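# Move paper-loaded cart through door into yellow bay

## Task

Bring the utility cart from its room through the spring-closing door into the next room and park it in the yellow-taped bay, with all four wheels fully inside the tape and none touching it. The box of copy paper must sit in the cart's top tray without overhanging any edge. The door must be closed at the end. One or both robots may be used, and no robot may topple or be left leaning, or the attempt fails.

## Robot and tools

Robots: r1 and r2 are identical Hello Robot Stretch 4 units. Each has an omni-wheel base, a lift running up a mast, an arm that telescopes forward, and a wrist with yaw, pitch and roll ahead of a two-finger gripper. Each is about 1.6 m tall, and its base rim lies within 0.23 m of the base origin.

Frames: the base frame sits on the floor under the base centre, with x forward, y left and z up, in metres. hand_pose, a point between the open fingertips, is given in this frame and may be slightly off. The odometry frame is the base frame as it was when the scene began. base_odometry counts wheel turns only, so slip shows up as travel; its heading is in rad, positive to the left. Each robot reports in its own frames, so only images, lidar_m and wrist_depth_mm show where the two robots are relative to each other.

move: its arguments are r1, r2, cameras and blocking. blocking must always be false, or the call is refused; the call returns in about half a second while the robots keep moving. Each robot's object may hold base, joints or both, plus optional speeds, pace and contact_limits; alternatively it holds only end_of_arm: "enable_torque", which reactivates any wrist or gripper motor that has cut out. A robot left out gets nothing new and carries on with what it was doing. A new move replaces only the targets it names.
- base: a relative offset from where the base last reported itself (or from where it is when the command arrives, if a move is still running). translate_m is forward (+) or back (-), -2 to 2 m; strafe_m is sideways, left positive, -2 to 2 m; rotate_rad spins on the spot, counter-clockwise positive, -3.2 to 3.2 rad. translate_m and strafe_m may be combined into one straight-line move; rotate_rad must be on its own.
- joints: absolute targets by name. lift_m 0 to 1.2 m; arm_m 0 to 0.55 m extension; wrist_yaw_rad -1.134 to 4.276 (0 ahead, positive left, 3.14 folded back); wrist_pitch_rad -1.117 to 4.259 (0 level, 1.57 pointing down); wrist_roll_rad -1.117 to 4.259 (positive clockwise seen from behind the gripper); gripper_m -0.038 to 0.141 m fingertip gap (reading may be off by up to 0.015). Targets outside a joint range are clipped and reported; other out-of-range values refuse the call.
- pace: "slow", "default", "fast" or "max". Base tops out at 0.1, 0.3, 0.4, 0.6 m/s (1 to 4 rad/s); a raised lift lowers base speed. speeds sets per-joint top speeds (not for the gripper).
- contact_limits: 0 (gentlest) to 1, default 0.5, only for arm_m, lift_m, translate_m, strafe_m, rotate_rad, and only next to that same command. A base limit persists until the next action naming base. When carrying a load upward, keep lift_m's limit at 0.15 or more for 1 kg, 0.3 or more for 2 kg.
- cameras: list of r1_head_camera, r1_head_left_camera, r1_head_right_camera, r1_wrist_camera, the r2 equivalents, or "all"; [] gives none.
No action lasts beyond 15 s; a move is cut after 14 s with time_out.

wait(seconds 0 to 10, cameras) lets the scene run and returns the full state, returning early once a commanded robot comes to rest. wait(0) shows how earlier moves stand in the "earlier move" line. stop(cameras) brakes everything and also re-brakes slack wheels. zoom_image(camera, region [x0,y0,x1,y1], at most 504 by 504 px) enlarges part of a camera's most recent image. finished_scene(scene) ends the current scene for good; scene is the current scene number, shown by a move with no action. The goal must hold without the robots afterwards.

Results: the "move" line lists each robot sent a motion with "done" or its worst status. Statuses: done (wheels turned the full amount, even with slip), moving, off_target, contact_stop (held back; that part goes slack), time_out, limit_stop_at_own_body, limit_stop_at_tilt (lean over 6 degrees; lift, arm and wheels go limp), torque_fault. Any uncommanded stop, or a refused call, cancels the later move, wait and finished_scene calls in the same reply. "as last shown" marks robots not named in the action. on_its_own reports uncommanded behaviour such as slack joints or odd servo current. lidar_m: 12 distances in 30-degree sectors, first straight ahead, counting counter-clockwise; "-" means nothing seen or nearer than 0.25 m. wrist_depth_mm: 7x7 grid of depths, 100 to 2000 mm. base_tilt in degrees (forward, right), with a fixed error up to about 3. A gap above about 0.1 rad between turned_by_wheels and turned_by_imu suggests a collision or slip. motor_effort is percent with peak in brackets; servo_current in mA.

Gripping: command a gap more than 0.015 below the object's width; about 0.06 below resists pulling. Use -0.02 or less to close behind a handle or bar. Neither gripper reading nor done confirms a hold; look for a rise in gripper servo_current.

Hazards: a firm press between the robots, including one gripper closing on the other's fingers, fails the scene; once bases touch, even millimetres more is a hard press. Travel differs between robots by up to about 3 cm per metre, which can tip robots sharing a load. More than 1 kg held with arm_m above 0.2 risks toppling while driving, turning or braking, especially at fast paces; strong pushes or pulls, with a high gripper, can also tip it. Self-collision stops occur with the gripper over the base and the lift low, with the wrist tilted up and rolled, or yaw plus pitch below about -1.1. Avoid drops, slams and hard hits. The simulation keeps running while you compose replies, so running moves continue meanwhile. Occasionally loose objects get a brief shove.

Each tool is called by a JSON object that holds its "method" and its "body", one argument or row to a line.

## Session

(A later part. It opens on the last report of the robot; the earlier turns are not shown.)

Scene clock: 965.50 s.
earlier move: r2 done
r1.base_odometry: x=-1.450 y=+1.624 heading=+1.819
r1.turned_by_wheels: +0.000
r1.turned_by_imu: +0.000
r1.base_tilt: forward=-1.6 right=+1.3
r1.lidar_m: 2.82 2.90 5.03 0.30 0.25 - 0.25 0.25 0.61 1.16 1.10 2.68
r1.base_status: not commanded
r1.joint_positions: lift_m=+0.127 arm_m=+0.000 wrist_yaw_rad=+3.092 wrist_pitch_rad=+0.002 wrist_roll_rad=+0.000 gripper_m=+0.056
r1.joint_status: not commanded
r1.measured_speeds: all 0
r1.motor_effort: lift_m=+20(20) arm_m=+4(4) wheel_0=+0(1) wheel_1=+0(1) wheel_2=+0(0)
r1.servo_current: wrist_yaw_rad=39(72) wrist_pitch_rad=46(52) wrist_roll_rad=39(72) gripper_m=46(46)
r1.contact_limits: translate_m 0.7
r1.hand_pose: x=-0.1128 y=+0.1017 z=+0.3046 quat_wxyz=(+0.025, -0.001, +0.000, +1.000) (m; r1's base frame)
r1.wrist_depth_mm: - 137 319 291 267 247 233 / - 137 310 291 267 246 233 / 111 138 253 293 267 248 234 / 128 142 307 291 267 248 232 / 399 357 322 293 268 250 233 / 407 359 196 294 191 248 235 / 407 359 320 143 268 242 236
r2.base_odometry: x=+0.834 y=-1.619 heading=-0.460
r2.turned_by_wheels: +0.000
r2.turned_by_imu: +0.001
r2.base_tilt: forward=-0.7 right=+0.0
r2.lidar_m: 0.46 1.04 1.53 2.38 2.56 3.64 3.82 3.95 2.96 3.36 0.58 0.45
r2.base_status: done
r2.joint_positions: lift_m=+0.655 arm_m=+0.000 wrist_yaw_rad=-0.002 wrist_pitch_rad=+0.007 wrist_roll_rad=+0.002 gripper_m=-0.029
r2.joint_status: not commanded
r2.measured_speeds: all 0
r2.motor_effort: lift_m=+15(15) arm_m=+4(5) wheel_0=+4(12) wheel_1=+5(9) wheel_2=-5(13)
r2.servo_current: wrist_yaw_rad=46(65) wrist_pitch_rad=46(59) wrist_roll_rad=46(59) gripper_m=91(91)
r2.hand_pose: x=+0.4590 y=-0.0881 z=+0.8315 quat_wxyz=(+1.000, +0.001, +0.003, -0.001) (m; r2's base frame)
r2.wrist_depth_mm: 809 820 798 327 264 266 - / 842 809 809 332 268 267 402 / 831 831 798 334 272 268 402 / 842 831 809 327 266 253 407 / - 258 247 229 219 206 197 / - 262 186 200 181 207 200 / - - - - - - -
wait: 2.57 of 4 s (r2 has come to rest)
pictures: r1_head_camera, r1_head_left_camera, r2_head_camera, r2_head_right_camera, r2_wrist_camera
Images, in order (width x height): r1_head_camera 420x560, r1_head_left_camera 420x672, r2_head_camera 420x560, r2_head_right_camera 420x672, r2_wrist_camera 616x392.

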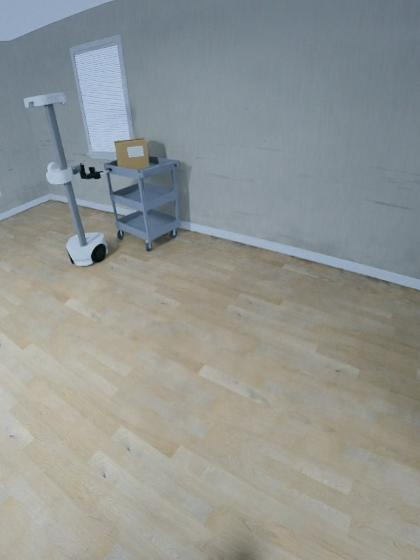

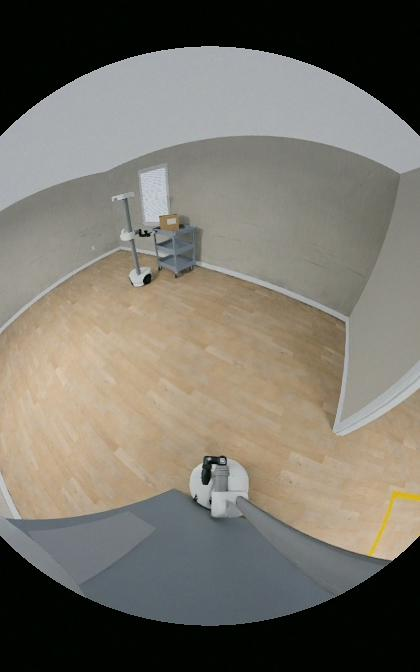

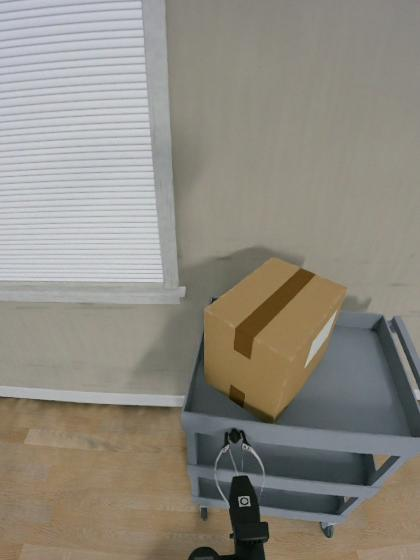

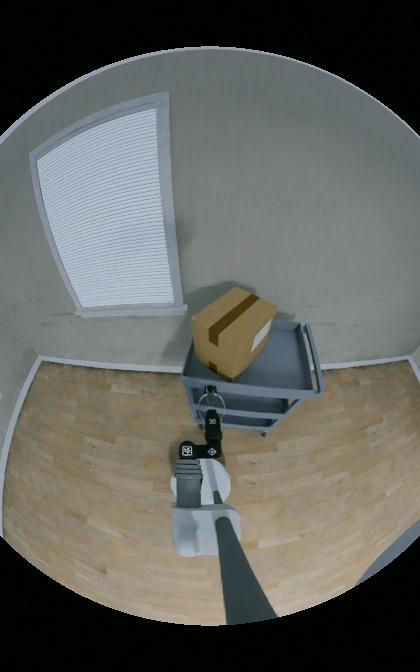

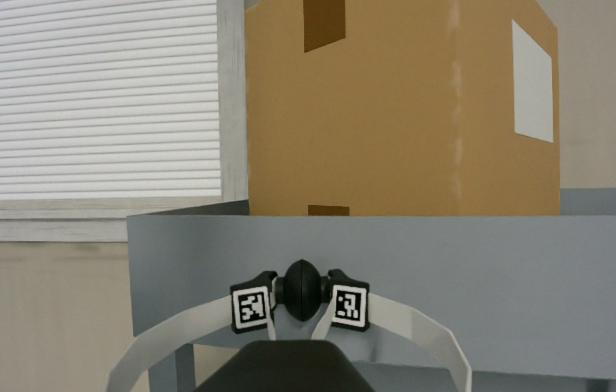

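{"method": "move", "body": {
  "blocking": false,
  "r2": {"base":{"translate_m":-0.35}}
}}

{"method": "wait", "body": {
  "seconds": 3
}}

{"method": "move", "body": {
  "blocking": false,
  "r2": {"base":{"strafe_m":0.87}}
}}

{"method": "wait", "body": {
  "seconds": 5
}}

{"method": "move", "body": {
  "blocking": false,
  "r2": {"base":{"rotate_rad":-0.9},"joints":{"arm_m":0.25,"wrist_yaw_rad":-0.95,"gripper_m":0.14}}
}}

{"method": "wait", "body": {
  "seconds": 4
}}

{"method": "wait", "body": {
  "seconds": 1,
  "cameras": ["r2_head_camera","r2_head_left_camera","r2_wrist_camera"]
}}

Scene clock: 1002.43 s.
move: r2 moving
r1: as last shown
r1.base_tilt: forward=-1.5 right=+1.3
r1.lidar_m: 2.84 2.92 5.00 0.33 0.25 - 0.25 0.25 0.62 1.14 1.11 2.69
r1.motor_effort: lift_m=+20(20) arm_m=+4(4) wheel_0=+0(1) wheel_1=+0(0) wheel_2=+0(0)
r1.servo_current: wrist_yaw_rad=59(78) wrist_pitch_rad=39(46) wrist_roll_rad=59(59) gripper_m=39(46)
r1.contact_limits: translate_m 0.7
r1.wrist_depth_mm: - 137 319 290 267 246 234 / - 137 312 291 267 246 233 / 111 138 252 294 267 247 233 / 128 142 307 293 268 248 232 / 397 357 322 294 268 249 232 / 407 362 196 294 191 249 235 / 407 357 319 143 267 241 236
r2.base_odometry: x=+0.806 y=-1.606 heading=-0.460
r2.turned_by_wheels: +0.000
r2.turned_by_imu: +0.000
r2.base_tilt: forward=-0.7 right=+0.0
r2.lidar_m: 0.49 1.07 1.63 2.40 2.54 3.66 3.76 3.94 2.93 3.41 0.60 0.49
r2.base_status: translate_m moving
r2.joint_positions: lift_m=+0.655 arm_m=+0.000 wrist_yaw_rad=-0.002 wrist_pitch_rad=+0.007 wrist_roll_rad=+0.002 gripper_m=-0.029
r2.joint_status: not commanded
r2.measured_speeds: translate_m=-0.120 strafe_m=+0.000 rotate_rad=+0.000 lift_m=+0.000 arm_m=+0.000 wrist_yaw_rad=+0.000 wrist_pitch_rad=+0.000 wrist_roll_rad=+0.000
r2.motor_effort: lift_m=+15(15) arm_m=+4(5) wheel_0=-8(10) wheel_1=-7(8) wheel_2=+12(12)
r2.servo_current: wrist_yaw_rad=39(52) wrist_pitch_rad=52(52) wrist_roll_rad=33(65) gripper_m=85(91)
r2.hand_pose: x=+0.4590 y=-0.0881 z=+0.8315 quat_wxyz=(+1.000, +0.001, +0.003, -0.001) (m; r2's base frame)
r2.wrist_depth_mm: 866 831 820 351 286 315 - / 854 831 831 355 289 314 - / 854 842 820 362 290 315 477 / 866 842 820 351 285 297 480 / - 286 274 255 242 229 220 / - - 185 198 180 230 220 / - - - - - - -

Scene clock: 1004.60 s.
earlier move: r2 done
r1.base_odometry: x=-1.450 y=+1.624 heading=+1.819
r1.turned_by_wheels: +0.000
r1.turned_by_imu: +0.000
r1.base_tilt: forward=-1.5 right=+1.3
r1.lidar_m: 2.81 2.73 5.02 0.30 0.25 - 0.25 0.25 0.58 1.14 1.11 2.70
r1.base_status: not commanded
r1.joint_positions: lift_m=+0.127 arm_m=+0.000 wrist_yaw_rad=+3.092 wrist_pitch_rad=+0.002 wrist_roll_rad=+0.000 gripper_m=+0.056
r1.joint_status: not commanded
r1.measured_speeds: all 0
r1.motor_effort: lift_m=+20(20) arm_m=+4(4) wheel_0=+0(1) wheel_1=+0(0) wheel_2=+0(0)
r1.servo_current: wrist_yaw_rad=59(78) wrist_pitch_rad=46(46) wrist_roll_rad=65(78) gripper_m=46(52)
r1.contact_limits: translate_m 0.7
r1.hand_pose: x=-0.1128 y=+0.1017 z=+0.3046 quat_wxyz=(+0.025, -0.001, +0.000, +1.000) (m; r1's base frame)
r1.wrist_depth_mm: - 137 319 290 266 247 232 / - 138 310 293 267 245 233 / 111 138 253 293 267 249 233 / 128 142 307 293 268 247 232 / 399 357 322 294 268 248 233 / 402 359 195 294 191 248 235 / 410 362 319 143 267 240 235
r2.base_odometry: x=+0.520 y=-1.464 heading=-0.460
r2.turned_by_wheels: +0.000
r2.turned_by_imu: +0.000
r2.base_tilt: forward=-0.7 right=+0.0
r2.lidar_m: 0.79 1.43 2.10 2.40 2.55 3.47 3.41 3.59 2.73 3.40 1.88 0.80
r2.base_status: done
r2.joint_positions: lift_m=+0.655 arm_m=+0.000 wrist_yaw_rad=-0.002 wrist_pitch_rad=+0.007 wrist_roll_rad=+0.002 gripper_m=-0.029
r2.joint_status: not commanded
r2.measured_speeds: all 0
r2.motor_effort: lift_m=+15(15) arm_m=+5(5) wheel_0=-3(10) wheel_1=-4(9) wheel_2=+3(13)
r2.servo_current: wrist_yaw_rad=46(59) wrist_pitch_rad=52(59) wrist_roll_rad=46(72) gripper_m=85(98)
r2.hand_pose: x=+0.4590 y=-0.0881 z=+0.8315 quat_wxyz=(+1.000, +0.001, +0.003, -0.001) (m; r2's base frame)
r2.wrist_depth_mm: 1182 1182 1138 - - - - / 1182 1160 1138 654 603 - - / 1182 1182 1118 676 634 - - / 1229 1182 1160 591 559 521 496 / - - - 214 - 525 500 / - - 183 198 170 - - / - - - - - - 759
wait: 2.17 of 3 s (r2 has come to rest)

Scene clock: 1005.10 s.
move: r2 moving
r1: as last shown
r1.lidar_m: 2.83 2.78 5.03 0.30 0.25 - 0.25 0.26 0.63 1.20 1.14 2.69
r1.motor_effort: lift_m=+20(20) arm_m=+4(4) wheel_0=+0(0) wheel_1=+0(0) wheel_2=+0(0)
r1.servo_current: wrist_yaw_rad=39(59) wrist_pitch_rad=46(52) wrist_roll_rad=33(52) gripper_m=46(46)
r1.contact_limits: translate_m 0.7
r1.wrist_depth_mm: - 137 319 291 266 245 233 / - 137 310 291 266 247 233 / 111 138 252 291 267 247 234 / 128 141 310 293 267 249 232 / 397 357 320 293 270 250 232 / 404 359 195 294 190 249 235 / 407 362 320 143 267 240 236
r2.base_odometry: x=+0.536 y=-1.432 heading=-0.460
r2.turned_by_wheels: +0.000
r2.turned_by_imu: +0.000
r2.base_tilt: forward=-0.6 right=+0.0
r2.lidar_m: 0.81 1.40 2.11 2.38 2.53 3.46 3.38 3.57 2.78 3.43 1.87 0.81
r2.base_status: strafe_m moving
r2.joint_positions: lift_m=+0.655 arm_m=+0.000 wrist_yaw_rad=-0.002 wrist_pitch_rad=+0.007 wrist_roll_rad=+0.002 gripper_m=-0.029
r2.joint_status: not commanded
r2.measured_speeds: translate_m=-0.001 strafe_m=+0.139 rotate_rad=+0.005 lift_m=+0.000 arm_m=+0.000 wrist_yaw_rad=+0.000 wrist_pitch_rad=+0.000 wrist_roll_rad=+0.000
r2.motor_effort: lift_m=+15(15) arm_m=+5(5) wheel_0=-7(17) wheel_1=+11(12) wheel_2=-1(3)
r2.servo_current: wrist_yaw_rad=46(52) wrist_pitch_rad=46(52) wrist_roll_rad=52(59) gripper_m=85(91)
r2.hand_pose: x=+0.4590 y=-0.0881 z=+0.8315 quat_wxyz=(+1.000, +0.001, +0.003, -0.001) (m; r2's base frame)
r2.wrist_depth_mm: 1205 1182 1138 - - - - / 1182 1160 1138 699 615 - - / 1182 1160 1160 683 615 759 - / 1160 1182 1138 597 564 525 504 / - - - 214 - - 500 / - - 183 199 171 - - / - - - - - - 750

Scene clock: 1008.83 s.
earlier move: r2 done
r1.base_odometry: x=-1.450 y=+1.624 heading=+1.819
r1.turned_by_wheels: +0.000
r1.turned_by_imu: +0.000
r1.base_tilt: forward=-1.5 right=+1.3
r1.lidar_m: 2.83 2.97 5.02 0.30 0.25 - 0.25 0.25 0.60 1.17 1.14 2.69
r1.base_status: not commanded
r1.joint_positions: lift_m=+0.127 arm_m=+0.000 wrist_yaw_rad=+3.092 wrist_pitch_rad=+0.002 wrist_roll_rad=+0.000 gripper_m=+0.056
r1.joint_status: not commanded
r1.measured_speeds: all 0
r1.motor_effort: lift_m=+20(20) arm_m=+4(4) wheel_0=+0(1) wheel_1=+0(1) wheel_2=+0(0)
r1.servo_current: wrist_yaw_rad=46(65) wrist_pitch_rad=46(52) wrist_roll_rad=33(65) gripper_m=39(52)
r1.contact_limits: translate_m 0.7
r1.hand_pose: x=-0.1128 y=+0.1017 z=+0.3046 quat_wxyz=(+0.025, -0.001, +0.000, +1.000) (m; r1's base frame)
r1.wrist_depth_mm: - 137 317 291 267 246 233 / - 137 312 291 266 247 233 / 111 138 254 291 268 248 234 / 128 141 309 294 270 248 233 / 397 357 322 293 270 248 232 / 407 362 195 294 190 249 235 / 410 359 320 143 267 240 236
r2.base_odometry: x=+0.907 y=-0.685 heading=-0.460
r2.turned_by_wheels: +0.000
r2.turned_by_imu: +0.001
r2.base_tilt: forward=-0.7 right=+0.1
r2.lidar_m: 1.36 1.52 1.59 1.53 1.63 2.34 3.36 3.52 3.55 4.26 1.20 1.17
r2.base_status: done
r2.joint_positions: lift_m=+0.655 arm_m=+0.000 wrist_yaw_rad=-0.002 wrist_pitch_rad=+0.007 wrist_roll_rad=+0.002 gripper_m=-0.029
r2.joint_status: not commanded
r2.measured_speeds: all 0
r2.motor_effort: lift_m=+15(15) arm_m=+4(5) wheel_0=-2(17) wheel_1=+3(14) wheel_2=+0(3)
r2.servo_current: wrist_yaw_rad=39(59) wrist_pitch_rad=46(52) wrist_roll_rad=59(59) gripper_m=85(98)
r2.hand_pose: x=+0.4590 y=-0.0881 z=+0.8315 quat_wxyz=(+1.000, +0.001, +0.003, -0.001) (m; r2's base frame)
r2.wrist_depth_mm: - - - 1160 1138 1118 - / - - - 1182 1138 1138 - / - - - 1160 1160 1118 - / - - - 1182 1160 1138 - / - - - - - - - / - - 183 199 171 - - / - - - - - - -
wait: 3.73 of 5 s (r2 has come to rest)

Scene clock: 1009.33 s.
move: r2 moving
r1: as last shown
r1.lidar_m: 2.83 2.98 5.03 0.30 0.25 - 0.25 0.25 0.64 1.14 1.12 2.70
r1.motor_effort: lift_m=+20(20) arm_m=+4(4) wheel_0=+0(1) wheel_1=+0(0) wheel_2=+0(0)
r1.servo_current: wrist_yaw_rad=52(59) wrist_pitch_rad=46(52) wrist_roll_rad=59(59) gripper_m=46(46)
r1.contact_limits: translate_m 0.7
r1.wrist_depth_mm: - 137 319 291 266 247 233 / - 138 310 291 266 248 234 / 111 138 251 291 267 249 234 / 128 142 309 293 267 248 231 / 394 355 322 291 270 249 232 / 404 359 196 296 191 248 235 / 410 359 320 143 267 241 236
r2.base_odometry: x=+0.906 y=-0.685 heading=-0.711
r2.turned_by_wheels: -0.251
r2.turned_by_imu: -0.244
r2.base_tilt: forward=-0.7 right=+0.0
r2.lidar_m: 1.37 1.38 1.73 1.53 1.55 1.91 3.34 3.34 4.06 3.56 1.46 1.16
r2.base_status: rotate_rad moving
r2.joint_positions: lift_m=+0.655 arm_m=+0.051 wrist_yaw_rad=-0.562 wrist_pitch_rad=+0.007 wrist_roll_rad=+0.002 gripper_m=-0.003
r2.joint_status: arm_m moving; wrist_yaw_rad moving; gripper_m moving
r2.measured_speeds: translate_m=+0.000 strafe_m=-0.002 rotate_rad=-0.972 lift_m=+0.000 arm_m=+0.195 wrist_yaw_rad=-1.736 wrist_pitch_rad=+0.000 wrist_roll_rad=-0.001
r2.motor_effort: lift_m=+15(15) arm_m=+7(10) wheel_0=+11(11) wheel_1=+10(10) wheel_2=+9(11)
r2.servo_current: wrist_yaw_rad=130(163) wrist_pitch_rad=46(52) wrist_roll_rad=46(59) gripper_m=85(85)
r2.hand_pose: x=+0.4188 y=-0.2277 z=+0.8315 quat_wxyz=(+0.961, +0.002, +0.003, -0.277) (m; r2's base frame)
r2.wrist_depth_mm: 976 1078 1229 - - - - / 991 1078 1229 - - - - / 976 1118 1255 1060 1060 - - / 976 1118 - - 1060 - - / - - - 216 1537 - - / - - 182 193 176 - - / - - - - - - 1708

Scene clock: 1011.33 s.
earlier move: r2 done
r1.base_odometry: x=-1.450 y=+1.624 heading=+1.819
r1.turned_by_wheels: +0.000
r1.turned_by_imu: +0.000
r1.base_tilt: forward=-1.5 right=+1.3
r1.lidar_m: 2.82 3.01 5.02 0.32 0.25 - 0.25 0.25 0.61 1.16 1.13 2.69
r1.base_status: not commanded
r1.joint_positions: lift_m=+0.127 arm_m=+0.000 wrist_yaw_rad=+3.092 wrist_pitch_rad=+0.002 wrist_roll_rad=+0.000 gripper_m=+0.056
r1.joint_status: not commanded
r1.measured_speeds: all 0
r1.motor_effort: lift_m=+20(20) arm_m=+4(4) wheel_0=+0(1) wheel_1=+0(0) wheel_2=+0(0)
r1.servo_current: wrist_yaw_rad=52(72) wrist_pitch_rad=39(52) wrist_roll_rad=46(65) gripper_m=39(46)
r1.contact_limits: translate_m 0.7
r1.hand_pose: x=-0.1128 y=+0.1017 z=+0.3046 quat_wxyz=(+0.025, -0.001, +0.000, +1.000) (m; r1's base frame)
r1.wrist_depth_mm: - 137 319 290 265 247 233 / - 138 310 289 267 247 234 / 111 138 253 293 267 247 235 / 128 142 309 293 268 248 231 / 397 357 322 293 268 249 232 / 404 362 196 294 191 249 235 / 404 357 320 143 266 241 235
r2.base_odometry: x=+0.907 y=-0.685 heading=-1.359
r2.turned_by_wheels: -0.648
r2.turned_by_imu: -0.630
r2.base_tilt: forward=-0.6 right=+0.1
r2.lidar_m: 1.17 1.37 1.38 1.63 1.54 1.53 1.74 2.91 3.32 3.76 3.54 3.18
r2.base_status: done
r2.joint_positions: lift_m=+0.655 arm_m=+0.250 wrist_yaw_rad=-0.947 wrist_pitch_rad=+0.007 wrist_roll_rad=+0.002 gripper_m=+0.140
r2.joint_status: all done
r2.measured_speeds: all 0
r2.motor_effort: lift_m=+15(16) arm_m=+7(13) wheel_0=+2(11) wheel_1=+4(10) wheel_2=+3(11)
r2.servo_current: wrist_yaw_rad=33(163) wrist_pitch_rad=46(59) wrist_roll_rad=59(59) gripper_m=46(124)
r2.hand_pose: x=+0.5182 y=-0.2851 z=+0.8315 quat_wxyz=(+0.890, +0.002, +0.003, -0.456) (m; r2's base frame)
r2.wrist_depth_mm: - - - - - - - / - - - - - - - / - - - - - - - / - - - - - - - / - - - - - - - / - - - - - - - / 1863 1756 1756 - 1808 1708 1708
wait: 2.00 of 4 s (r2 has come to rest)

Scene clock: 1012.33 s.
r1.base_odometry: x=-1.450 y=+1.624 heading=+1.819
r1.turned_by_wheels: +0.000
r1.turned_by_imu: +0.000
r1.base_tilt: forward=-1.6 right=+1.3
r1.lidar_m: 2.83 3.04 5.03 0.30 0.25 - 0.25 0.25 0.62 1.17 1.12 2.68
r1.base_status: not commanded
r1.joint_positions: lift_m=+0.127 arm_m=+0.000 wrist_yaw_rad=+3.092 wrist_pitch_rad=+0.002 wrist_roll_rad=+0.000 gripper_m=+0.056
r1.joint_status: not commanded
r1.measured_speeds: all 0
r1.motor_effort: lift_m=+20(20) arm_m=+4(4) wheel_0=+0(1) wheel_1=+0(0) wheel_2=+0(0)
r1.servo_current: wrist_yaw_rad=39(72) wrist_pitch_rad=46(52) wrist_roll_rad=26(65) gripper_m=39(46)
r1.contact_limits: translate_m 0.7
r1.hand_pose: x=-0.1128 y=+0.1017 z=+0.3046 quat_wxyz=(+0.025, -0.001, +0.000, +1.000) (m; r1's base frame)
r1.wrist_depth_mm: - 137 319 290 266 246 232 / - 138 310 291 267 248 234 / 111 138 253 291 267 247 234 / 128 142 309 293 267 248 232 / 397 357 322 294 267 248 231 / 410 359 196 293 191 248 236 / 407 357 320 143 266 241 236
r2.base_odometry: x=+0.907 y=-0.685 heading=-1.359
r2.turned_by_wheels: +0.000
r2.turned_by_imu: +0.000
r2.base_tilt: forward=-0.6 right=+0.1
r2.lidar_m: 1.19 1.38 1.36 1.61 1.57 1.53 1.76 2.90 3.30 3.75 3.55 3.18
r2.base_status: done
r2.joint_positions: lift_m=+0.655 arm_m=+0.250 wrist_yaw_rad=-0.947 wrist_pitch_rad=+0.007 wrist_roll_rad=+0.002 gripper_m=+0.140
r2.joint_status: all done
r2.measured_speeds: all 0
r2.motor_effort: lift_m=+15(16) arm_m=+7(13) wheel_0=+3(11) wheel_1=+4(10) wheel_2=+3(11)
r2.servo_current: wrist_yaw_rad=52(163) wrist_pitch_rad=52(59) wrist_roll_rad=59(59) gripper_m=52(124)
r2.hand_pose: x=+0.5182 y=-0.2851 z=+0.8315 quat_wxyz=(+0.890, +0.002, +0.003, -0.456) (m; r2's base frame)
r2.wrist_depth_mm: - - - - - - - / - - - - - - - / - - - - - - - / - - - - - - - / - - - - - - - / - - - - - - - / 1863 1756 1756 - 1808 1708 1756
wait: 1.00 s; at rest by 0.27 s
pictures: r2_head_camera, r2_head_left_camera, r2_wrist_camera
Images, in order (width x height): r2_head_camera 420x560, r2_head_left_camera 420x672, r2_wrist_camera 616x392.

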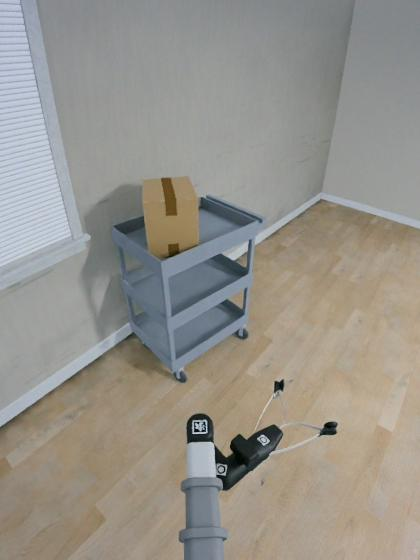

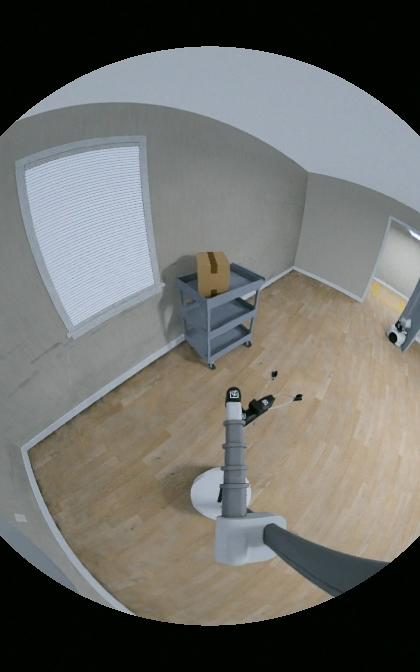

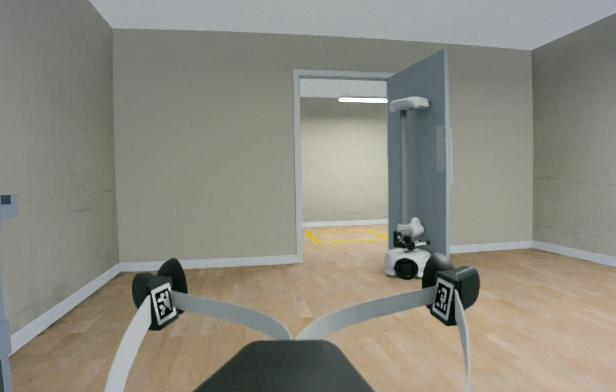

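{"method": "move", "body": {
  "blocking": false,
  "r2": {"base":{"translate_m":0.637,"strafe_m":0.68}}
}}

{"method": "wait", "body": {
  "seconds": 5,
  "cameras": ["r2_head_camera","r2_head_left_camera","r2_wrist_camera"]
}}

Scene clock: 1020.47 s.
move: r2 moving
r1: as last shown
r1.lidar_m: 2.81 2.98 5.01 0.32 0.25 - 0.25 0.26 0.63 1.15 1.13 2.69
r1.servo_current: wrist_yaw_rad=52(59) wrist_pitch_rad=39(52) wrist_roll_rad=39(59) gripper_m=39(46)
r1.contact_limits: translate_m 0.7
r1.wrist_depth_mm: - 137 319 291 267 247 232 / - 137 312 291 267 248 233 / 111 138 252 291 267 248 235 / 128 141 310 294 268 247 232 / 394 357 322 294 268 249 234 / 407 359 196 293 191 248 236 / 410 359 320 143 267 241 236
r2.base_odometry: x=+0.934 y=-0.701 heading=-1.359
r2.turned_by_wheels: +0.000
r2.turned_by_imu: +0.000
r2.base_tilt: forward=-0.7 right=+0.0
r2.lidar_m: 1.13 1.35 1.36 1.58 1.54 1.53 1.77 2.89 3.35 3.76 3.55 3.09
r2.base_status: translate_m moving; strafe_m moving
r2.joint_positions: lift_m=+0.655 arm_m=+0.250 wrist_yaw_rad=-0.947 wrist_pitch_rad=+0.007 wrist_roll_rad=+0.002 gripper_m=+0.140
r2.joint_status: not commanded
r2.measured_speeds: translate_m=+0.087 strafe_m=+0.090 rotate_rad=+0.006 lift_m=+0.000 arm_m=+0.000 wrist_yaw_rad=+0.000 wrist_pitch_rad=+0.000 wrist_roll_rad=+0.000
r2.motor_effort: lift_m=+15(15) arm_m=+7(8) wheel_0=-2(8) wheel_1=+10(12) wheel_2=-11(12)
r2.servo_current: wrist_yaw_rad=46(52) wrist_pitch_rad=52(52) wrist_roll_rad=52(52) gripper_m=52(52)
r2.hand_pose: x=+0.5182 y=-0.2851 z=+0.8315 quat_wxyz=(+0.890, +0.002, +0.003, -0.456) (m; r2's base frame)
r2.wrist_depth_mm: - - - - - - - / - - - - - - - / - - - - - - - / - - - - - - - / - - - - - - - / - - - - - - - / 1756 1756 1756 - 1921 1661 1756

Scene clock: 1024.53 s.
earlier move: r2 done
r1.base_odometry: x=-1.450 y=+1.624 heading=+1.819
r1.turned_by_wheels: +0.000
r1.turned_by_imu: +0.000
r1.base_tilt: forward=-1.5 right=+1.3
r1.lidar_m: 2.83 2.98 5.04 0.30 0.25 - 0.25 0.27 0.59 1.16 1.12 2.70
r1.base_status: not commanded
r1.joint_positions: lift_m=+0.127 arm_m=+0.000 wrist_yaw_rad=+3.092 wrist_pitch_rad=+0.002 wrist_roll_rad=+0.000 gripper_m=+0.056
r1.joint_status: not commanded
r1.measured_speeds: all 0
r1.motor_effort: lift_m=+20(20) arm_m=+4(4) wheel_0=-1(1) wheel_1=+0(0) wheel_2=+0(0)
r1.servo_current: wrist_yaw_rad=59(65) wrist_pitch_rad=39(52) wrist_roll_rad=46(72) gripper_m=39(46)
r1.contact_limits: translate_m 0.7
r1.hand_pose: x=-0.1128 y=+0.1017 z=+0.3046 quat_wxyz=(+0.025, -0.001, +0.000, +1.000) (m; r1's base frame)
r1.wrist_depth_mm: - 137 319 291 266 247 234 / - 138 310 290 268 247 233 / 111 138 254 291 268 248 234 / 129 142 309 293 268 248 231 / 397 357 322 296 267 248 232 / 407 359 195 294 190 250 236 / 410 362 319 143 267 240 236
r2.base_odometry: x=+1.705 y=-1.165 heading=-1.359
r2.turned_by_wheels: +0.000
r2.turned_by_imu: +0.002
r2.base_tilt: forward=-0.6 right=+0.1
r2.lidar_m: 0.55 0.45 0.43 0.57 0.94 1.57 1.77 2.92 4.24 3.97 0.74 0.75
r2.base_status: done
r2.joint_positions: lift_m=+0.655 arm_m=+0.250 wrist_yaw_rad=-0.947 wrist_pitch_rad=+0.007 wrist_roll_rad=+0.002 gripper_m=+0.140
r2.joint_status: not commanded
r2.measured_speeds: all 0
r2.motor_effort: lift_m=+15(16) arm_m=+7(8) wheel_0=-2(10) wheel_1=+1(13) wheel_2=-4(12)
r2.servo_current: wrist_yaw_rad=46(65) wrist_pitch_rad=52(59) wrist_roll_rad=52(65) gripper_m=46(59)
r2.hand_pose: x=+0.5182 y=-0.2851 z=+0.8315 quat_wxyz=(+0.890, +0.002, +0.003, -0.456) (m; r2's base frame)
r2.wrist_depth_mm: - - - - - - - / - 585 512 473 - - - / - 591 521 477 - - - / - 597 521 480 - - - / - - - - - - - / 439 186 976 - 198 - - / - - - - - 1708 1708
wait: 4.07 of 5 s (r2 has come to rest)
pictures: r2_head_camera, r2_head_left_camera, r2_wrist_camera
Images, in order (width x height): r2_head_camera 420x560, r2_head_left_camera 420x672, r2_wrist_camera 616x392.

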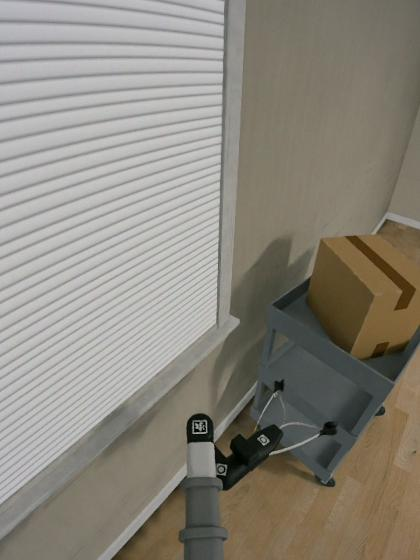

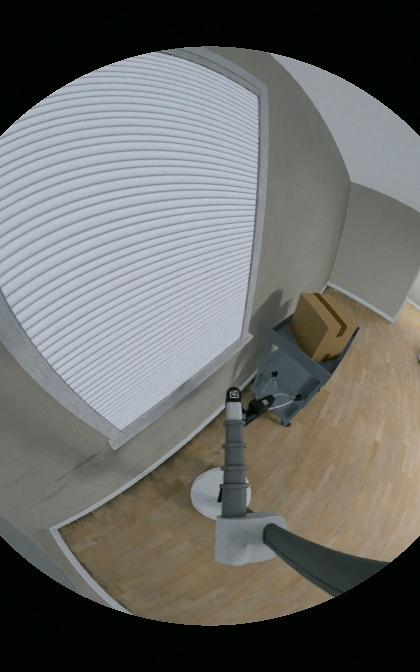

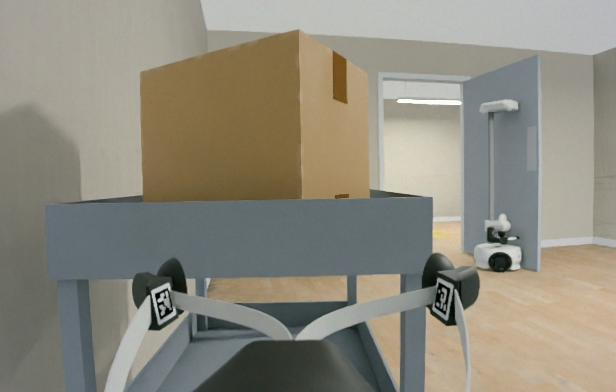

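{"method": "move", "body": {
  "blocking": false,
  "r2": {"base":{"translate_m":0.065,"strafe_m":0.046}}
}}

{"method": "wait", "body": {
  "seconds": 3
}}

{"method": "move", "body": {
  "blocking": false,
  "r2": {"base":{"translate_m":0.29,"strafe_m":-0.406},"pace":"slow"}
}}

{"method": "wait", "body": {
  "seconds": 8,
  "cameras": ["r2_head_camera","r2_head_left_camera","r2_wrist_camera"]
}}

Scene clock: 1038.90 s.
move: r2 moving
r1: as last shown
r1.lidar_m: 2.82 2.98 5.02 0.30 0.25 - 0.25 0.26 0.62 1.18 1.15 2.69
r1.motor_effort: lift_m=+20(20) arm_m=+4(4) wheel_0=+0(1) wheel_1=+0(0) wheel_2=+0(0)
r1.servo_current: wrist_yaw_rad=33(65) wrist_pitch_rad=39(46) wrist_roll_rad=52(59) gripper_m=39(46)
r1.contact_limits: translate_m 0.7
r1.wrist_depth_mm: - 137 319 290 267 247 232 / - 138 310 290 267 247 234 / 111 138 253 290 268 247 234 / 128 142 307 291 268 247 232 / 397 357 324 293 268 248 233 / 407 359 196 293 191 249 236 / 407 359 320 143 266 240 236
r2.base_odometry: x=+1.730 y=-1.188 heading=-1.360
r2.turned_by_wheels: +0.000
r2.turned_by_imu: +0.000
r2.base_tilt: forward=-0.7 right=+0.1
r2.lidar_m: 0.52 0.42 0.42 0.53 0.87 1.57 1.78 2.93 4.28 3.95 0.73 0.71
r2.base_status: translate_m moving; strafe_m moving
r2.joint_positions: lift_m=+0.655 arm_m=+0.250 wrist_yaw_rad=-0.947 wrist_pitch_rad=+0.007 wrist_roll_rad=+0.002 gripper_m=+0.140
r2.joint_status: not commanded
r2.measured_speeds: translate_m=+0.110 strafe_m=+0.077 rotate_rad=-0.001 lift_m=+0.000 arm_m=+0.000 wrist_yaw_rad=+0.000 wrist_pitch_rad=+0.000 wrist_roll_rad=+0.000
r2.motor_effort: lift_m=+15(15) arm_m=+7(7) wheel_0=-1(7) wheel_1=+10(11) wheel_2=-12(12)
r2.servo_current: wrist_yaw_rad=59(65) wrist_pitch_rad=52(52) wrist_roll_rad=46(59) gripper_m=46(59)
r2.hand_pose: x=+0.5182 y=-0.2851 z=+0.8315 quat_wxyz=(+0.890, +0.002, +0.003, -0.456) (m; r2's base frame)
r2.wrist_depth_mm: - - - - - - - / - - 535 473 - - - / - - 539 473 - - - / - - 544 477 634 - - / - - - - - - - / - 202 216 - 213 - - / - 433 - - - 1756 1708

Scene clock: 1039.77 s.
earlier move: r2 done
r1.base_odometry: x=-1.450 y=+1.624 heading=+1.819
r1.turned_by_wheels: +0.000
r1.turned_by_imu: +0.000
r1.base_tilt: forward=-1.5 right=+1.3
r1.lidar_m: 2.82 2.98 5.03 0.31 0.25 - 0.25 0.26 0.64 1.21 1.12 2.68
r1.base_status: not commanded
r1.joint_positions: lift_m=+0.127 arm_m=+0.000 wrist_yaw_rad=+3.092 wrist_pitch_rad=+0.002 wrist_roll_rad=+0.000 gripper_m=+0.056
r1.joint_status: not commanded
r1.measured_speeds: all 0
r1.motor_effort: lift_m=+20(20) arm_m=+4(4) wheel_0=+0(1) wheel_1=+0(0) wheel_2=+0(0)
r1.servo_current: wrist_yaw_rad=39(72) wrist_pitch_rad=46(46) wrist_roll_rad=65(65) gripper_m=39(46)
r1.contact_limits: translate_m 0.7
r1.hand_pose: x=-0.1128 y=+0.1017 z=+0.3046 quat_wxyz=(+0.025, -0.001, +0.000, +1.000) (m; r1's base frame)
r1.wrist_depth_mm: - 137 319 289 267 246 232 / - 138 310 291 267 246 233 / 111 138 252 291 268 249 233 / 129 142 309 293 267 249 231 / 399 357 322 293 268 248 232 / 407 359 195 293 191 250 235 / 410 362 320 143 266 241 236
r2.base_odometry: x=+1.763 y=-1.219 heading=-1.360
r2.turned_by_wheels: +0.000
r2.turned_by_imu: +0.000
r2.base_tilt: forward=-0.7 right=+0.1
r2.lidar_m: 0.45 0.36 0.37 0.46 0.77 1.57 1.80 2.98 4.32 3.96 0.72 0.74
r2.base_status: done
r2.joint_positions: lift_m=+0.655 arm_m=+0.250 wrist_yaw_rad=-0.947 wrist_pitch_rad=+0.007 wrist_roll_rad=+0.002 gripper_m=+0.140
r2.joint_status: not commanded
r2.measured_speeds: all 0
r2.motor_effort: lift_m=+15(15) arm_m=+7(7) wheel_0=-5(9) wheel_1=+3(11) wheel_2=-3(12)
r2.servo_current: wrist_yaw_rad=46(65) wrist_pitch_rad=46(52) wrist_roll_rad=52(59) gripper_m=52(59)
r2.hand_pose: x=+0.5182 y=-0.2851 z=+0.8315 quat_wxyz=(+0.890, +0.002, +0.003, -0.456) (m; r2's base frame)
r2.wrist_depth_mm: - - - - - - - / - - 554 484 554 - - / - - 564 492 559 - - / - - 574 492 504 - - / - - - - - - - / - 196 946 - 1025 205 - / - - - - - 1708 1808
wait: 0.87 of 3 s (r2 has come to rest)

Scene clock: 1040.27 s.
move: r2 moving
r1: as last shown
r1.base_tilt: forward=-1.6 right=+1.3
r1.lidar_m: 2.82 2.98 5.01 0.30 0.25 - 0.25 0.27 0.60 1.19 1.12 2.68
r1.servo_current: wrist_yaw_rad=52(59) wrist_pitch_rad=52(52) wrist_roll_rad=39(59) gripper_m=46(46)
r1.contact_limits: translate_m 0.7
r1.wrist_depth_mm: - 137 317 291 267 247 234 / - 137 314 293 266 246 232 / 111 138 253 293 267 248 234 / 129 142 309 293 268 248 232 / 394 355 320 294 268 249 233 / 407 359 195 293 191 249 236 / 410 362 320 143 266 240 236
r2.base_odometry: x=+1.755 y=-1.228 heading=-1.361
r2.turned_by_wheels: -0.001
r2.turned_by_imu: +0.000
r2.base_tilt: forward=-0.7 right=+0.1
r2.lidar_m: 0.45 0.37 0.38 0.43 0.79 1.59 1.82 2.98 4.31 3.97 0.70 0.70
r2.base_status: translate_m moving; strafe_m moving
r2.joint_positions: lift_m=+0.655 arm_m=+0.250 wrist_yaw_rad=-0.947 wrist_pitch_rad=+0.007 wrist_roll_rad=+0.002 gripper_m=+0.140
r2.joint_status: not commanded
r2.measured_speeds: translate_m=+0.028 strafe_m=-0.040 rotate_rad=-0.003 lift_m=+0.000 arm_m=+0.000 wrist_yaw_rad=+0.000 wrist_pitch_rad=+0.000 wrist_roll_rad=+0.000
r2.motor_effort: lift_m=+15(15) arm_m=+7(7) wheel_0=+8(14) wheel_1=-8(8) wheel_2=-10(10)
r2.servo_current: wrist_yaw_rad=52(52) wrist_pitch_rad=52(52) wrist_roll_rad=52(52) gripper_m=46(52)
r2.hand_pose: x=+0.5182 y=-0.2851 z=+0.8315 quat_wxyz=(+0.890, +0.002, +0.003, -0.456) (m; r2's base frame)
r2.wrist_depth_mm: - - - - - - - / - - 549 473 539 - - / - - 554 477 544 - - / - - 554 480 549 - - / - - - - - 415 - / - 202 976 - 1008 205 - / - 418 - - - 1756 1756

Scene clock: 1046.03 s.
earlier move: r2 done
r1.base_odometry: x=-1.450 y=+1.624 heading=+1.819
r1.turned_by_wheels: +0.000
r1.turned_by_imu: +0.000
r1.base_tilt: forward=-1.5 right=+1.3
r1.lidar_m: 2.79 3.24 5.03 0.32 0.25 - 0.25 0.25 0.60 1.18 1.13 2.71
r1.base_status: not commanded
r1.joint_positions: lift_m=+0.127 arm_m=+0.000 wrist_yaw_rad=+3.092 wrist_pitch_rad=+0.002 wrist_roll_rad=+0.000 gripper_m=+0.056
r1.joint_status: not commanded
r1.measured_speeds: all 0
r1.motor_effort: lift_m=+20(20) arm_m=+4(4) wheel_0=+0(1) wheel_1=+0(0) wheel_2=+0(0)
r1.servo_current: wrist_yaw_rad=39(72) wrist_pitch_rad=39(52) wrist_roll_rad=65(65) gripper_m=46(52)
r1.contact_limits: translate_m 0.7
r1.hand_pose: x=-0.1128 y=+0.1017 z=+0.3046 quat_wxyz=(+0.025, -0.001, +0.000, +1.000) (m; r1's base frame)
r1.wrist_depth_mm: - 137 319 291 267 247 234 / - 138 312 290 266 248 233 / 111 138 253 293 268 247 234 / 128 142 307 293 268 248 232 / 397 357 322 293 267 250 233 / 407 359 196 296 191 249 236 / 407 359 320 143 266 241 236
r2.base_odometry: x=+1.427 y=-1.587 heading=-1.360
r2.turned_by_wheels: +0.001
r2.turned_by_imu: +0.004
r2.base_tilt: forward=-0.7 right=+0.1
r2.lidar_m: 0.62 0.48 0.48 0.56 0.99 2.07 2.34 3.91 4.23 3.50 3.77 0.59
r2.base_status: done
r2.joint_positions: lift_m=+0.655 arm_m=+0.250 wrist_yaw_rad=-0.950 wrist_pitch_rad=+0.007 wrist_roll_rad=+0.002 gripper_m=+0.140
r2.joint_status: not commanded
r2.measured_speeds: all 0
r2.motor_effort: lift_m=+15(15) arm_m=+7(7) wheel_0=+6(16) wheel_1=-3(8) wheel_2=-5(10)
r2.servo_current: wrist_yaw_rad=39(65) wrist_pitch_rad=46(52) wrist_roll_rad=46(59) gripper_m=46(59)
r2.hand_pose: x=+0.5172 y=-0.2855 z=+0.8315 quat_wxyz=(+0.889, +0.002, +0.003, -0.457) (m; r2's base frame)
r2.wrist_depth_mm: 338 283 317 - - - - / 345 285 319 462 - - - / 345 290 319 462 - - - / 355 291 319 433 - - - / - - - - - - - / - 190 173 153 197 - - / - - - - 1808 1661 1756
wait: 5.77 of 8 s (r2 has come to rest)
pictures: r2_head_camera, r2_head_left_camera, r2_wrist_camera
Images, in order (width x height): r2_head_camera 420x560, r2_head_left_camera 420x672, r2_wrist_camera 616x392.

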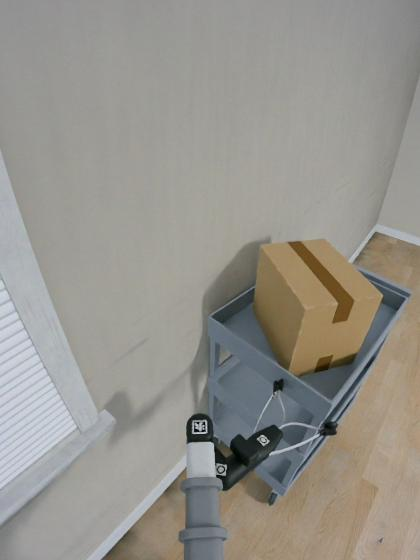

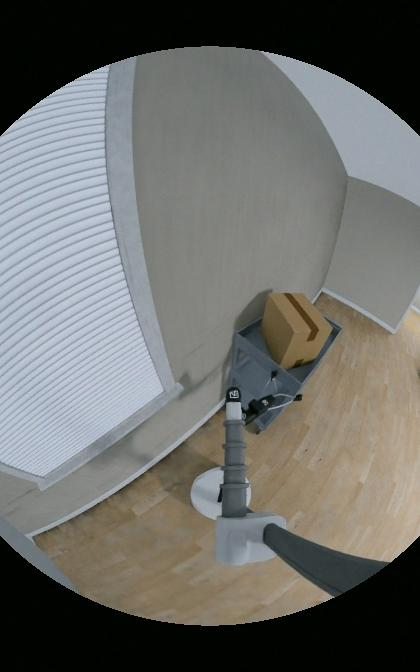

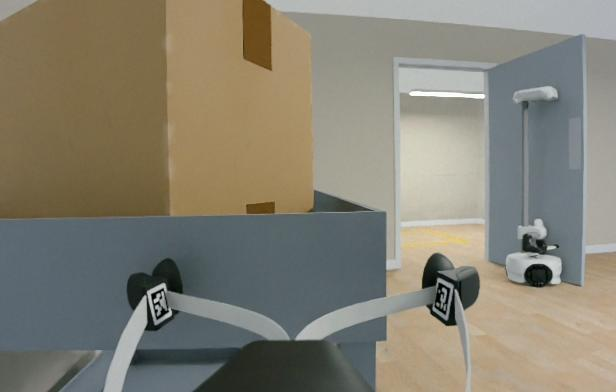

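{"method": "move", "body": {
  "blocking": false,
  "r2": {"base":{"translate_m":0.12,"strafe_m":0.125},"pace":"slow"}
}}

{"method": "wait", "body": {
  "seconds": 4
}}

{"method": "move", "body": {
  "blocking": false,
  "r2": {"base":{"translate_m":0.15,"strafe_m":-0.3},"pace":"slow"}
}}

{"method": "wait", "body": {
  "seconds": 8,
  "cameras": ["r2_head_camera","r2_head_left_camera","r2_wrist_camera","r1_head_camera"]
}}

Scene clock: 1060.70 s.
move: r2 moving
r1: as last shown
r1.lidar_m: 2.80 3.24 5.04 0.31 0.25 - 0.25 0.27 0.63 1.18 1.12 2.67
r1.servo_current: wrist_yaw_rad=59(59) wrist_pitch_rad=46(52) wrist_roll_rad=46(59) gripper_m=39(46)
r1.contact_limits: translate_m 0.7
r1.wrist_depth_mm: - 137 320 290 267 247 233 / - 138 310 291 266 248 232 / 111 138 253 293 268 247 234 / 128 142 309 291 267 247 231 / 397 357 324 294 267 248 233 / 404 359 195 294 190 249 236 / 404 357 320 143 267 240 236
r2.base_odometry: x=+1.438 y=-1.594 heading=-1.360
r2.turned_by_wheels: +0.000
r2.turned_by_imu: +0.000
r2.base_tilt: forward=-0.7 right=+0.1
r2.lidar_m: 0.63 0.47 0.46 0.53 0.97 2.06 2.37 3.90 4.24 3.52 3.76 0.59
r2.base_status: translate_m moving; strafe_m moving
r2.joint_positions: lift_m=+0.655 arm_m=+0.250 wrist_yaw_rad=-0.950 wrist_pitch_rad=+0.007 wrist_roll_rad=+0.002 gripper_m=+0.140
r2.joint_status: not commanded
r2.measured_speeds: translate_m=+0.035 strafe_m=+0.036 rotate_rad=+0.003 lift_m=+0.000 arm_m=+0.000 wrist_yaw_rad=+0.000 wrist_pitch_rad=+0.000 wrist_roll_rad=+0.000
r2.motor_effort: lift_m=+15(15) arm_m=+7(8) wheel_0=-3(6) wheel_1=+8(9) wheel_2=-9(10)
r2.servo_current: wrist_yaw_rad=52(52) wrist_pitch_rad=52(52) wrist_roll_rad=52(52) gripper_m=59(59)
r2.hand_pose: x=+0.5172 y=-0.2855 z=+0.8315 quat_wxyz=(+0.889, +0.002, +0.003, -0.457) (m; r2's base frame)
r2.wrist_depth_mm: 349 290 310 - - - - / 343 293 310 455 - - - / 347 294 312 452 - - - / 357 297 310 430 - - - / - - - - - - - / - 187 187 159 197 - - / - - - - - 1708 1708

Scene clock: 1063.20 s.
earlier move: r2 done
r1.base_odometry: x=-1.450 y=+1.624 heading=+1.819
r1.turned_by_wheels: +0.000
r1.turned_by_imu: +0.000
r1.base_tilt: forward=-1.6 right=+1.3
r1.lidar_m: 2.80 3.23 5.03 0.30 0.25 - 0.25 0.25 0.63 1.16 1.11 2.67
r1.base_status: not commanded
r1.joint_positions: lift_m=+0.127 arm_m=+0.000 wrist_yaw_rad=+3.092 wrist_pitch_rad=+0.002 wrist_roll_rad=+0.000 gripper_m=+0.056
r1.joint_status: not commanded
r1.measured_speeds: all 0
r1.motor_effort: lift_m=+20(20) arm_m=+4(4) wheel_0=+0(1) wheel_1=+0(1) wheel_2=+0(0)
r1.servo_current: wrist_yaw_rad=52(65) wrist_pitch_rad=46(52) wrist_roll_rad=52(65) gripper_m=46(46)
r1.contact_limits: translate_m 0.7
r1.hand_pose: x=-0.1128 y=+0.1017 z=+0.3046 quat_wxyz=(+0.025, -0.001, +0.000, +1.000) (m; r1's base frame)
r1.wrist_depth_mm: - 137 319 290 266 246 233 / - 137 310 291 267 246 234 / 111 138 252 291 268 249 234 / 128 142 307 291 268 249 232 / 399 357 320 294 268 249 233 / 407 357 195 294 190 248 235 / 410 359 322 143 267 240 236
r2.base_odometry: x=+1.574 y=-1.678 heading=-1.360
r2.turned_by_wheels: +0.000
r2.turned_by_imu: +0.000
r2.base_tilt: forward=-0.6 right=+0.1
r2.lidar_m: 0.40 0.31 0.31 0.35 0.59 2.06 2.36 3.95 4.39 3.59 0.57 0.58
r2.base_status: done
r2.joint_positions: lift_m=+0.655 arm_m=+0.250 wrist_yaw_rad=-0.950 wrist_pitch_rad=+0.007 wrist_roll_rad=+0.002 gripper_m=+0.140
r2.joint_status: not commanded
r2.measured_speeds: all 0
r2.motor_effort: lift_m=+15(15) arm_m=+7(8) wheel_0=-4(9) wheel_1=+4(10) wheel_2=-6(10)
r2.servo_current: wrist_yaw_rad=46(65) wrist_pitch_rad=46(52) wrist_roll_rad=46(65) gripper_m=59(59)
r2.hand_pose: x=+0.5173 y=-0.2855 z=+0.8315 quat_wxyz=(+0.889, +0.002, +0.003, -0.457) (m; r2's base frame)
r2.wrist_depth_mm: 317 413 370 324 309 - - / 320 415 373 327 309 - - / 317 421 375 329 307 - - / 317 424 382 332 309 - - / - - - - - - - / - 186 176 157 187 188 - / 270 - 809 - - 1756 -
wait: 2.50 of 4 s (r2 has come to rest)

Scene clock: 1063.70 s.
move: r2 moving
r1: as last shown
r1.base_tilt: forward=-1.5 right=+1.3
r1.lidar_m: 2.79 3.25 5.02 0.31 0.25 - 0.25 0.25 0.58 1.17 1.14 2.70
r1.motor_effort: lift_m=+20(20) arm_m=+4(4) wheel_0=+0(1) wheel_1=+0(0) wheel_2=+0(0)
r1.servo_current: wrist_yaw_rad=65(65) wrist_pitch_rad=46(46) wrist_roll_rad=46(59) gripper_m=46(46)
r1.contact_limits: translate_m 0.7
r1.wrist_depth_mm: - 137 319 290 267 245 233 / - 137 312 291 266 246 233 / 111 138 252 291 268 247 233 / 128 142 309 293 268 248 232 / 397 357 322 293 270 249 233 / 404 362 195 296 190 249 235 / 407 362 320 143 267 240 236
r2.base_odometry: x=+1.565 y=-1.686 heading=-1.361
r2.turned_by_wheels: -0.001
r2.turned_by_imu: -0.001
r2.base_tilt: forward=-0.7 right=+0.0
r2.lidar_m: 0.41 0.31 0.30 0.34 0.61 2.07 2.35 3.95 4.39 3.59 0.57 0.56
r2.base_status: translate_m moving; strafe_m moving
r2.joint_positions: lift_m=+0.655 arm_m=+0.250 wrist_yaw_rad=-0.950 wrist_pitch_rad=+0.007 wrist_roll_rad=+0.002 gripper_m=+0.140
r2.joint_status: not commanded
r2.measured_speeds: translate_m=+0.023 strafe_m=-0.043 rotate_rad=+0.001 lift_m=+0.000 arm_m=+0.000 wrist_yaw_rad=+0.000 wrist_pitch_rad=+0.000 wrist_roll_rad=+0.000
r2.motor_effort: lift_m=+15(15) arm_m=+7(7) wheel_0=+7(10) wheel_1=-8(8) wheel_2=-10(10)
r2.servo_current: wrist_yaw_rad=52(52) wrist_pitch_rad=46(52) wrist_roll_rad=46(52) gripper_m=46(59)
r2.hand_pose: x=+0.5173 y=-0.2855 z=+0.8315 quat_wxyz=(+0.889, +0.002, +0.003, -0.457) (m; r2's base frame)
r2.wrist_depth_mm: 325 397 355 312 298 - - / 327 410 359 314 297 - - / 324 404 364 317 297 - - / 325 415 366 322 298 - - / - - - - - - - / - 187 176 157 187 183 - / - - - - - 1708 -

Scene clock: 1067.83 s.
earlier move: r2 done
r1.base_odometry: x=-1.450 y=+1.624 heading=+1.819
r1.turned_by_wheels: +0.000
r1.turned_by_imu: +0.000
r1.base_tilt: forward=-1.6 right=+1.3
r1.lidar_m: 2.66 3.27 5.04 0.31 0.25 - 0.25 0.25 0.63 1.18 1.13 2.70
r1.base_status: not commanded
r1.joint_positions: lift_m=+0.127 arm_m=+0.000 wrist_yaw_rad=+3.092 wrist_pitch_rad=+0.002 wrist_roll_rad=+0.000 gripper_m=+0.056
r1.joint_status: not commanded
r1.measured_speeds: all 0
r1.motor_effort: lift_m=+20(20) arm_m=+4(4) wheel_0=+0(1) wheel_1=+0(0) wheel_2=+0(0)
r1.servo_current: wrist_yaw_rad=46(78) wrist_pitch_rad=39(52) wrist_roll_rad=52(78) gripper_m=46(52)
r1.contact_limits: translate_m 0.7
r1.hand_pose: x=-0.1128 y=+0.1017 z=+0.3046 quat_wxyz=(+0.025, -0.001, +0.000, +1.000) (m; r1's base frame)
r1.wrist_depth_mm: - 137 317 291 267 246 233 / - 138 310 290 267 247 234 / 111 138 253 290 270 248 234 / 128 142 306 294 268 248 234 / 394 359 322 293 270 248 233 / 407 357 195 294 191 248 236 / 407 359 320 143 267 241 235
r2.base_odometry: x=+1.312 y=-1.887 heading=-1.361
r2.turned_by_wheels: +0.001
r2.turned_by_imu: +0.003
r2.base_tilt: forward=-0.7 right=+0.1
r2.lidar_m: 0.58 0.46 0.42 0.48 0.84 2.38 2.74 4.28 4.29 3.28 3.44 0.59
r2.base_status: done
r2.joint_positions: lift_m=+0.655 arm_m=+0.250 wrist_yaw_rad=-0.951 wrist_pitch_rad=+0.007 wrist_roll_rad=+0.002 gripper_m=+0.140
r2.joint_status: not commanded
r2.measured_speeds: all 0
r2.motor_effort: lift_m=+15(16) arm_m=+7(7) wheel_0=+8(17) wheel_1=-4(8) wheel_2=-5(10)
r2.servo_current: wrist_yaw_rad=59(59) wrist_pitch_rad=46(59) wrist_roll_rad=33(59) gripper_m=46(59)
r2.hand_pose: x=+0.5172 y=-0.2855 z=+0.8315 quat_wxyz=(+0.889, +0.002, +0.003, -0.458) (m; r2's base frame)
r2.wrist_depth_mm: 349 312 285 375 - - - / 357 314 286 410 - - - / 353 315 289 407 - - - / 362 320 290 410 - - - / - - - - - - - / - 192 176 - 187 - - / - - - - - 1708 1708
wait: 4.13 of 8 s (r2 has come to rest)
pictures: r1_head_camera, r2_head_camera, r2_head_left_camera, r2_wrist_camera
Images, in order (width x height): r1_head_camera 420x560, r2_head_camera 420x560, r2_head_left_camera 420x672, r2_wrist_camera 616x392.

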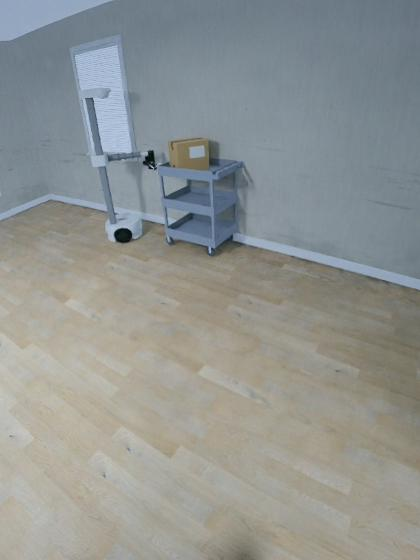

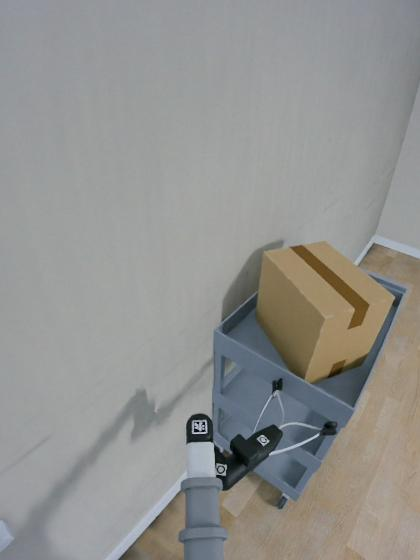

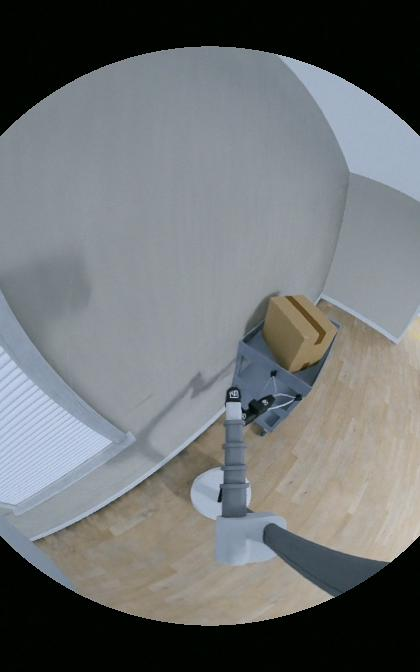

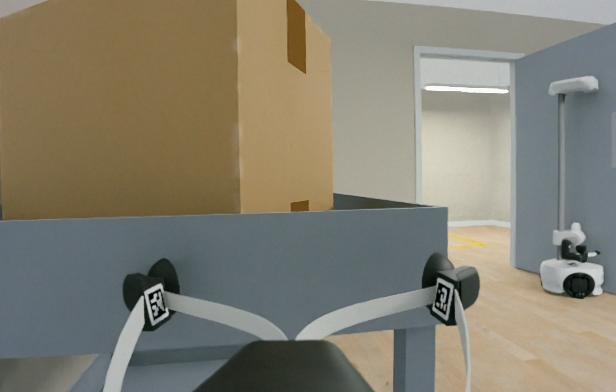

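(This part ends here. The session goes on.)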